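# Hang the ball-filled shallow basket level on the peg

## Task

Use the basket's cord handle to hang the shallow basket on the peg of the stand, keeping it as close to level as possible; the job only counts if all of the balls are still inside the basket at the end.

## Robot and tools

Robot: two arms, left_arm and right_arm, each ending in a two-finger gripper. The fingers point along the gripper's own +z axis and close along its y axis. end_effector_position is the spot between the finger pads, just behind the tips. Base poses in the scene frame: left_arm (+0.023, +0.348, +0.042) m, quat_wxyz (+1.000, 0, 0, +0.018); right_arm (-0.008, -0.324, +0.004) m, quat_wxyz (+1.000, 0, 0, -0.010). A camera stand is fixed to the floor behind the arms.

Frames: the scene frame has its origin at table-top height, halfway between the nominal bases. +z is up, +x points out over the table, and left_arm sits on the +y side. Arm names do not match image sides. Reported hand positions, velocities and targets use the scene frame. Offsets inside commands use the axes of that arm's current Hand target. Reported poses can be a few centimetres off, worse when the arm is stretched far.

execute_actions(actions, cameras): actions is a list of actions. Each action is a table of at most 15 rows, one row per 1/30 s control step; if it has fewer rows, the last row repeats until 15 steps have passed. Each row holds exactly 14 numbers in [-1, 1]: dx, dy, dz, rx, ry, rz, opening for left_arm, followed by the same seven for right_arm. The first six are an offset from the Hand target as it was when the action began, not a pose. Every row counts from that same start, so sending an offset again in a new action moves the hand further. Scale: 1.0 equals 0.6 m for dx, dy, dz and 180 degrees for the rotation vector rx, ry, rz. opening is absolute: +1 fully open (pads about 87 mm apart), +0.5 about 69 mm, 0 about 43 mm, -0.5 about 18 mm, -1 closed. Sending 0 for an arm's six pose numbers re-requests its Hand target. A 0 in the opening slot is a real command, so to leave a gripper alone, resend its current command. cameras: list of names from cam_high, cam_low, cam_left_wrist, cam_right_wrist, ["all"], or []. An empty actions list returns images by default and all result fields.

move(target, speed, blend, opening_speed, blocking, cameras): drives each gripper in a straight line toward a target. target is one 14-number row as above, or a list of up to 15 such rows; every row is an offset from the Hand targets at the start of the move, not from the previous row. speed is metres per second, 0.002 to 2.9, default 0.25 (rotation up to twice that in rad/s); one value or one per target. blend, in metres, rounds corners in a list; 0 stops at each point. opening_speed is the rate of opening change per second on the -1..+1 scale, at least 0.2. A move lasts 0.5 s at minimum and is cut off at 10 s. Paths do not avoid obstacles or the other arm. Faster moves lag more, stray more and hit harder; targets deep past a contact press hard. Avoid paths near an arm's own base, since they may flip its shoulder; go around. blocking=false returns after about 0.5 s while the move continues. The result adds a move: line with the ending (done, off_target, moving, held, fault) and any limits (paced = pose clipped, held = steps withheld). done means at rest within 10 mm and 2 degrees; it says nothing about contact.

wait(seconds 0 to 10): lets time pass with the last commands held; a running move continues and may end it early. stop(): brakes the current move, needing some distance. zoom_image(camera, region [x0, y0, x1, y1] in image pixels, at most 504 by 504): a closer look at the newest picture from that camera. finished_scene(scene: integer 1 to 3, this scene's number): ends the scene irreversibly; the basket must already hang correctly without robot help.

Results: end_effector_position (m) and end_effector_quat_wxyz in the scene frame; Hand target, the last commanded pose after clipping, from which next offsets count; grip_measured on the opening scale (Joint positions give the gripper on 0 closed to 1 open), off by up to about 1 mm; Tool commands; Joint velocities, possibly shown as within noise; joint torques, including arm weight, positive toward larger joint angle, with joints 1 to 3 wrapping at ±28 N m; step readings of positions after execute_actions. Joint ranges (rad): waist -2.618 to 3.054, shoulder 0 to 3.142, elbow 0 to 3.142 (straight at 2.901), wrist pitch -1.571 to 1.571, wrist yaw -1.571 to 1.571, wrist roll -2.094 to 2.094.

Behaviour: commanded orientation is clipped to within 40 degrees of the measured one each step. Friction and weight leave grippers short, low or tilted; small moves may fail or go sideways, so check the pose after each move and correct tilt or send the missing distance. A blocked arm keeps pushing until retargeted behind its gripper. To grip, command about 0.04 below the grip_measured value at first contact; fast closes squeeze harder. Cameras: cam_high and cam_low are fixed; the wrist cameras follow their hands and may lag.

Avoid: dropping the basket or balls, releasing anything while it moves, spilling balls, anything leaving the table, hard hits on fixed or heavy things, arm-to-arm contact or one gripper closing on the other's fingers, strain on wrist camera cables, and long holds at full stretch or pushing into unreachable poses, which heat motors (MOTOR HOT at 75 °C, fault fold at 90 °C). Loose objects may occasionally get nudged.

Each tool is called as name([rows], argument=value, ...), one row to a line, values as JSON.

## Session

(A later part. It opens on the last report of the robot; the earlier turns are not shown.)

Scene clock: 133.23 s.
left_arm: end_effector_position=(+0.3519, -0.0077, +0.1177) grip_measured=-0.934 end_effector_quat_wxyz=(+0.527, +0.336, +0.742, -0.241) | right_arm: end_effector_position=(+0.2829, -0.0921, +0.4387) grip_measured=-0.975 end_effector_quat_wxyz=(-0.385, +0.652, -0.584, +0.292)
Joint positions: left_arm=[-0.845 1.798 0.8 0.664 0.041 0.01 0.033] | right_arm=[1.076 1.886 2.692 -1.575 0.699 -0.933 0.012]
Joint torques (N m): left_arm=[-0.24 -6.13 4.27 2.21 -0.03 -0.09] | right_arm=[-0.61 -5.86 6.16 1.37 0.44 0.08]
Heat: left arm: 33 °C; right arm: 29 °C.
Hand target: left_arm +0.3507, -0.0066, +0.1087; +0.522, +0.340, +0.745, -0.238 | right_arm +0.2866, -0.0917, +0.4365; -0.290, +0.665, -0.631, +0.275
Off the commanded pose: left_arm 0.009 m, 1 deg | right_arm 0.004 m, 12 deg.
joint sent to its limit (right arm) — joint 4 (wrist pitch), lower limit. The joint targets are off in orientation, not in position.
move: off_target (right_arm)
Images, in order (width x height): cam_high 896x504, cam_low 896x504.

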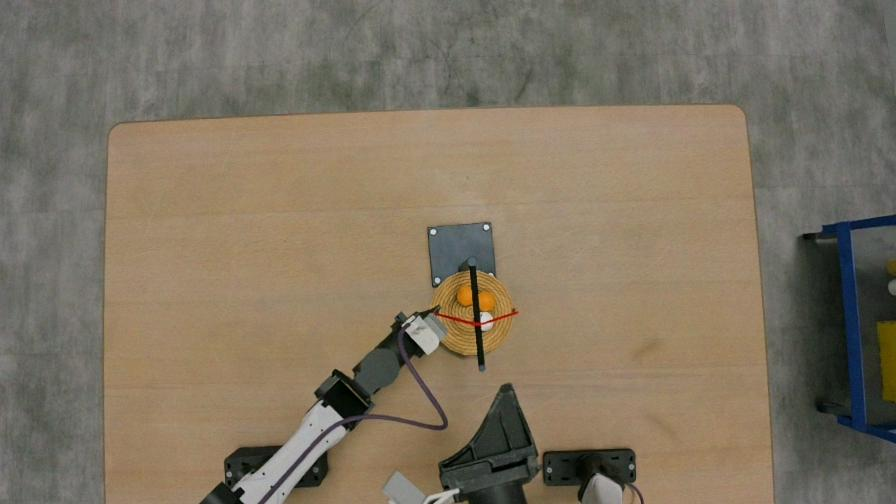

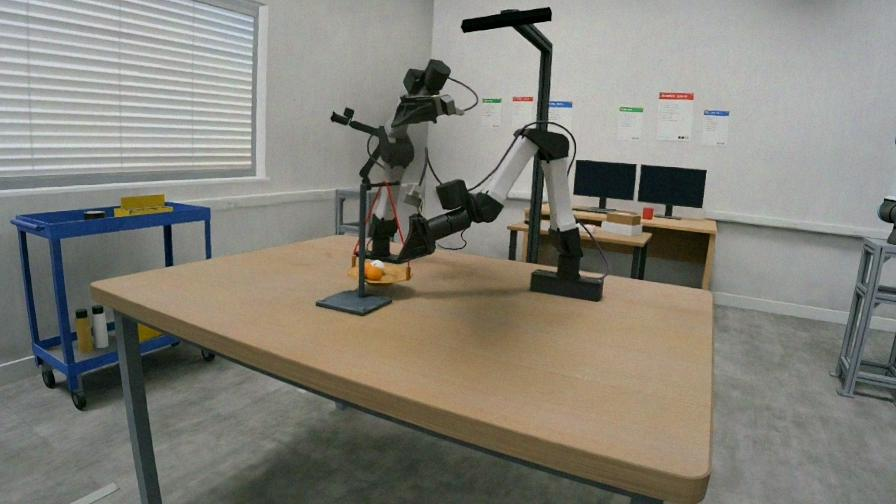

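move(target=[0,0,0,0,0,0,-0.3,0,0,0,0,0,0,-1], opening_speed=0.3)

wait(seconds=4, cameras=["cam_low","cam_high","cam_left_wrist"])

zoom_image(camera="cam_low", region=[345, 230, 425, 310])

zoom_image(camera="cam_high", region=[420, 270, 525, 375])

Scene clock: 135.93 s.
left_arm: end_effector_position=(+0.3518, -0.0076, +0.1160) grip_measured=-0.300 end_effector_quat_wxyz=(+0.526, +0.336, +0.743, -0.241) | right_arm: end_effector_position=(+0.2829, -0.0921, +0.4387) grip_measured=-0.975 end_effector_quat_wxyz=(-0.385, +0.652, -0.584, +0.292)
Joint positions: left_arm=[-0.845 1.802 0.8 0.664 0.041 0.01 0.35] | right_arm=[1.076 1.886 2.692 -1.575 0.699 -0.933 0.012]
Joint torques (N m): left_arm=[-0.12 -6.46 4.26 2.18 -0.01 -0.07] | right_arm=[-0.61 -5.86 6.17 1.37 0.45 0.08]
Heat: left arm: 33 °C; right arm: 29 °C.
Hand target: left_arm +0.3507, -0.0066, +0.1087; +0.522, +0.340, +0.745, -0.238 | right_arm +0.2866, -0.0917, +0.4365; -0.290, +0.665, -0.631, +0.275
Off the commanded pose: left_arm 0.007 m, 1 deg | right_arm 0.004 m, 12 deg.
joint sent to its limit (right arm) — joint 4 (wrist pitch), lower limit. The joint targets are off in orientation, not in position.
move: off_target (right_arm)

Scene clock: 139.93 s.
left_arm: end_effector_position=(+0.3518, -0.0076, +0.1160) grip_measured=-0.300 end_effector_quat_wxyz=(+0.526, +0.336, +0.743, -0.241) | right_arm: end_effector_position=(+0.2829, -0.0921, +0.4387) grip_measured=-0.975 end_effector_quat_wxyz=(-0.385, +0.652, -0.584, +0.292)
Joint positions: left_arm=[-0.845 1.802 0.8 0.664 0.041 0.01 0.35] | right_arm=[1.076 1.886 2.692 -1.575 0.699 -0.933 0.012]
Joint torques (N m): left_arm=[-0.24 -6.43 4.26 2.18 0.02 -0.09] | right_arm=[-0.61 -5.85 6.16 1.38 0.45 0.08]
Heat: left arm: 33 °C; right arm: 29 °C.
Hand target: left_arm +0.3507, -0.0066, +0.1087; +0.522, +0.340, +0.745, -0.238 | right_arm +0.2866, -0.0917, +0.4365; -0.290, +0.665, -0.631, +0.275
Tool commands: left_gripper/opening=-0.3 right_gripper/opening=-1.0
Off the commanded pose: left_arm 0.007 m, 1 deg | right_arm 0.004 m, 12 deg.
wait: 4.00 s; at rest by 0.17 s
camera_calibration:
cam_left_wrist: T_world_to_cam=[[-0.750145, -0.661223, 0.0081966, 0.25362], [-0.618556, 0.697249, -0.36226, 0.289556], [0.23382, -0.276818, -0.932041, 0.168894], [0, 0, 0, 1]] pos_world=[0.329868, 0.0125593, 0.260232]
Images, in order (width x height): cam_high 896x504, cam_low 896x504, cam_left_wrist 896x504.

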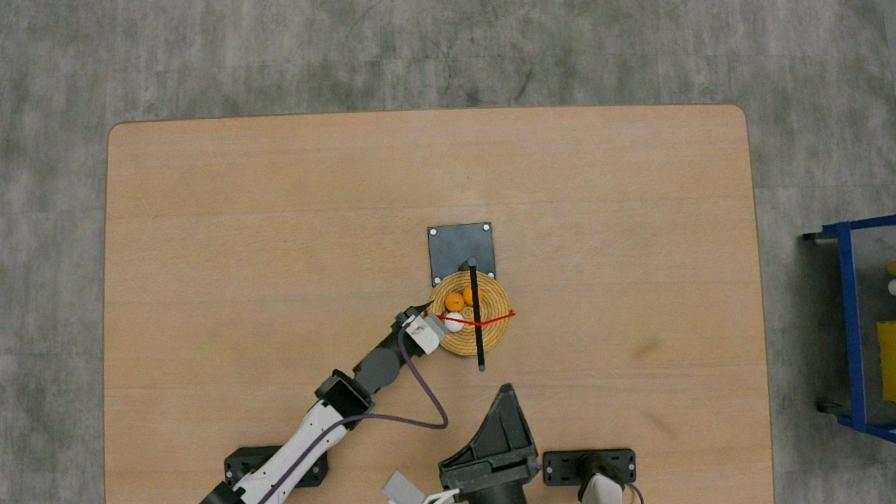

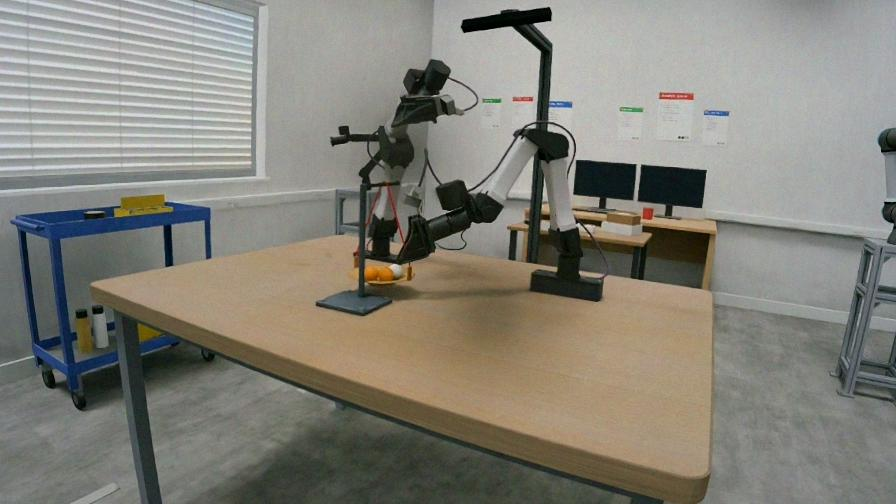

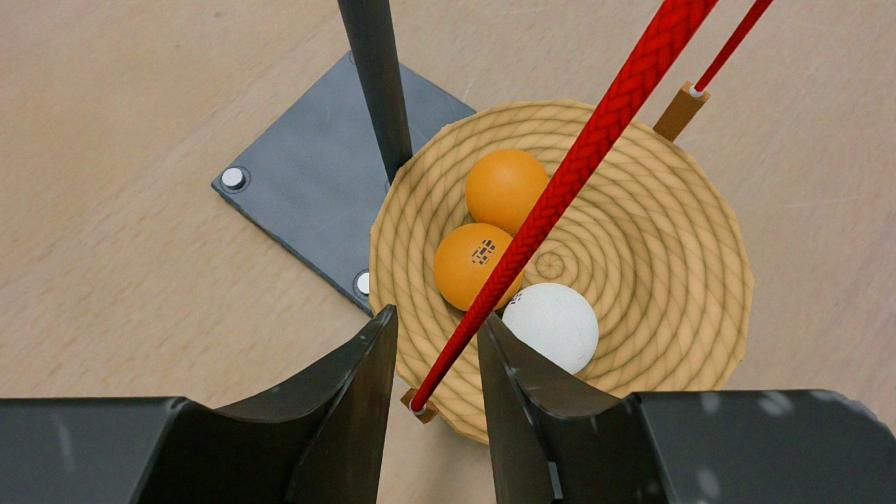

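Scaled by 6.300 from the camera's 896x504 image, which has a finer 1280x720 frame.

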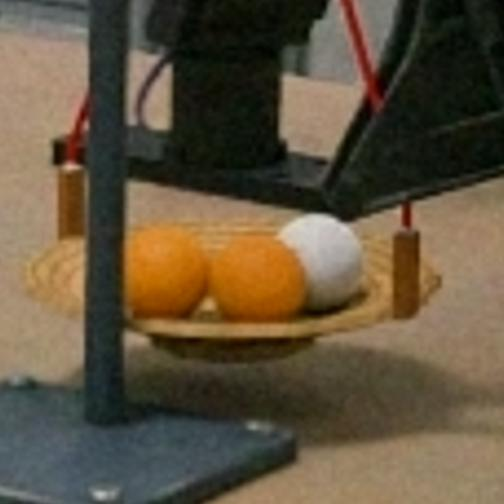

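Scaled by 4.800 from the camera's 896x504 image, which has a finer 1280x720 frame.

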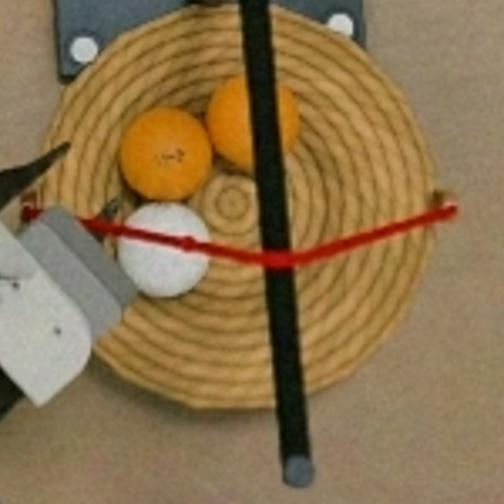

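move([
  [0,0,-0.08,0,0,0,-0.3,0,0,0,0,0,0,-1],
  [0,0,-0.22,0,0,0,-0.3,0,0,0,0,0,0,-1],
], speed=0.06)

wait(seconds=3, cameras=["cam_low","cam_high","cam_left_wrist"])

zoom_image(camera="cam_low", region=[345, 230, 425, 310])

zoom_image(camera="cam_high", region=[420, 270, 525, 375])

Scene clock: 143.50 s.
left_arm: end_effector_position=(+0.2692, +0.0852, +0.1493) grip_measured=-0.300 end_effector_quat_wxyz=(+0.516, +0.337, +0.751, -0.236) | right_arm: end_effector_position=(+0.2829, -0.0921, +0.4387) grip_measured=-0.975 end_effector_quat_wxyz=(-0.385, +0.652, -0.584, +0.292)
Joint positions: left_arm=[-0.827 1.191 0.44 0.386 0.055 0.014 0.35] | right_arm=[1.076 1.886 2.692 -1.575 0.699 -0.933 0.012]
Joint torques (N m): left_arm=[0.55 -4.72 5.04 2.06 0.13 -0.03] | right_arm=[-0.61 -5.87 6.16 1.37 0.45 0.08]
Heat: left arm: 33 °C; right arm: 29 °C.
Hand target: left_arm +0.2693, +0.0869, +0.1539; +0.522, +0.340, +0.745, -0.238 | right_arm +0.2866, -0.0917, +0.4365; -0.290, +0.665, -0.631, +0.275
Off the commanded pose: left_arm 0.005 m, 1 deg | right_arm 0.004 m, 12 deg.
joint sent to its limit (right arm) — joint 4 (wrist pitch), lower limit. The joint targets are off in orientation, not in position.
move: off_target (right_arm)

Scene clock: 146.50 s.
left_arm: end_effector_position=(+0.2692, +0.0853, +0.1492) grip_measured=-0.300 end_effector_quat_wxyz=(+0.516, +0.337, +0.751, -0.236) | right_arm: end_effector_position=(+0.2829, -0.0921, +0.4387) grip_measured=-0.975 end_effector_quat_wxyz=(-0.385, +0.652, -0.584, +0.292)
Joint positions: left_arm=[-0.827 1.191 0.44 0.386 0.055 0.014 0.35] | right_arm=[1.076 1.886 2.692 -1.575 0.699 -0.933 0.012]
Joint torques (N m): left_arm=[0.57 -4.68 5.07 2.07 0.11 0] | right_arm=[-0.61 -5.87 6.17 1.37 0.45 0.08]
Heat: left arm: 34 °C; right arm: 29 °C.
Hand target: left_arm +0.2693, +0.0869, +0.1539; +0.522, +0.340, +0.745, -0.238 | right_arm +0.2866, -0.0917, +0.4365; -0.290, +0.665, -0.631, +0.275
Tool commands: left_gripper/opening=-0.3 right_gripper/opening=-1.0
Off the commanded pose: left_arm 0.005 m, 1 deg | right_arm 0.004 m, 12 deg.
wait: 3.00 s; at rest by 0.17 s
camera_calibration:
cam_left_wrist: T_world_to_cam=[[-0.747383, -0.664303, 0.0109391, 0.251861], [-0.628113, 0.701109, -0.337521, 0.184177], [0.216547, -0.259129, -0.941254, 0.249486], [0, 0, 0, 1]] pos_world=[0.249895, 0.102833, 0.294238]
Images, in order (width x height): cam_high 896x504, cam_low 896x504, cam_left_wrist 896x504.

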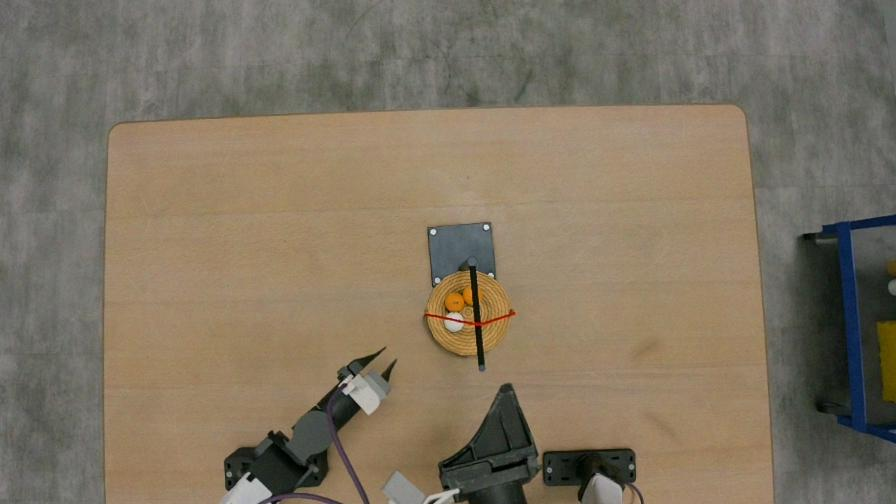

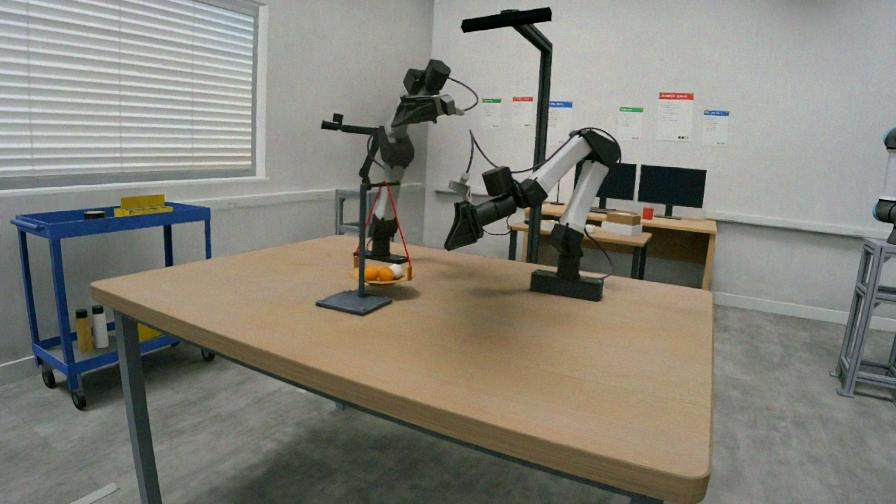

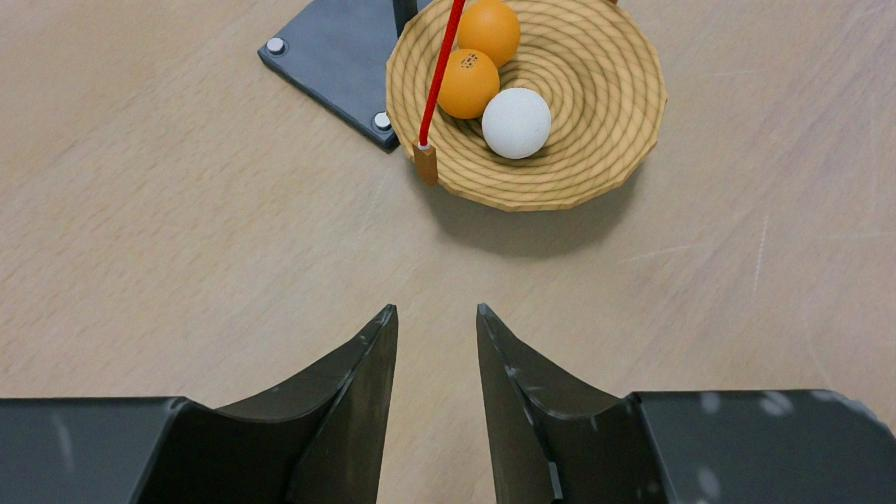

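Scaled by 6.300 from the camera's 896x504 image, which has a finer 1280x720 frame.

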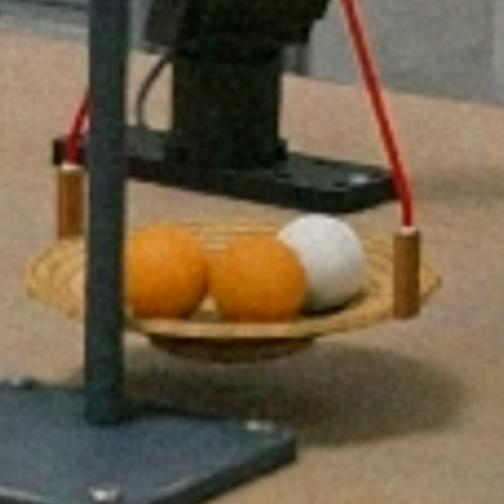

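Scaled by 4.800 from the camera's 896x504 image, which has a finer 1280x720 frame.

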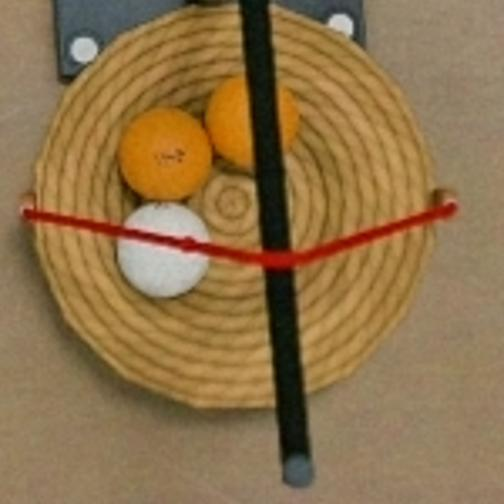

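finished_scene(scene=2)

The scene is finished: the task was done.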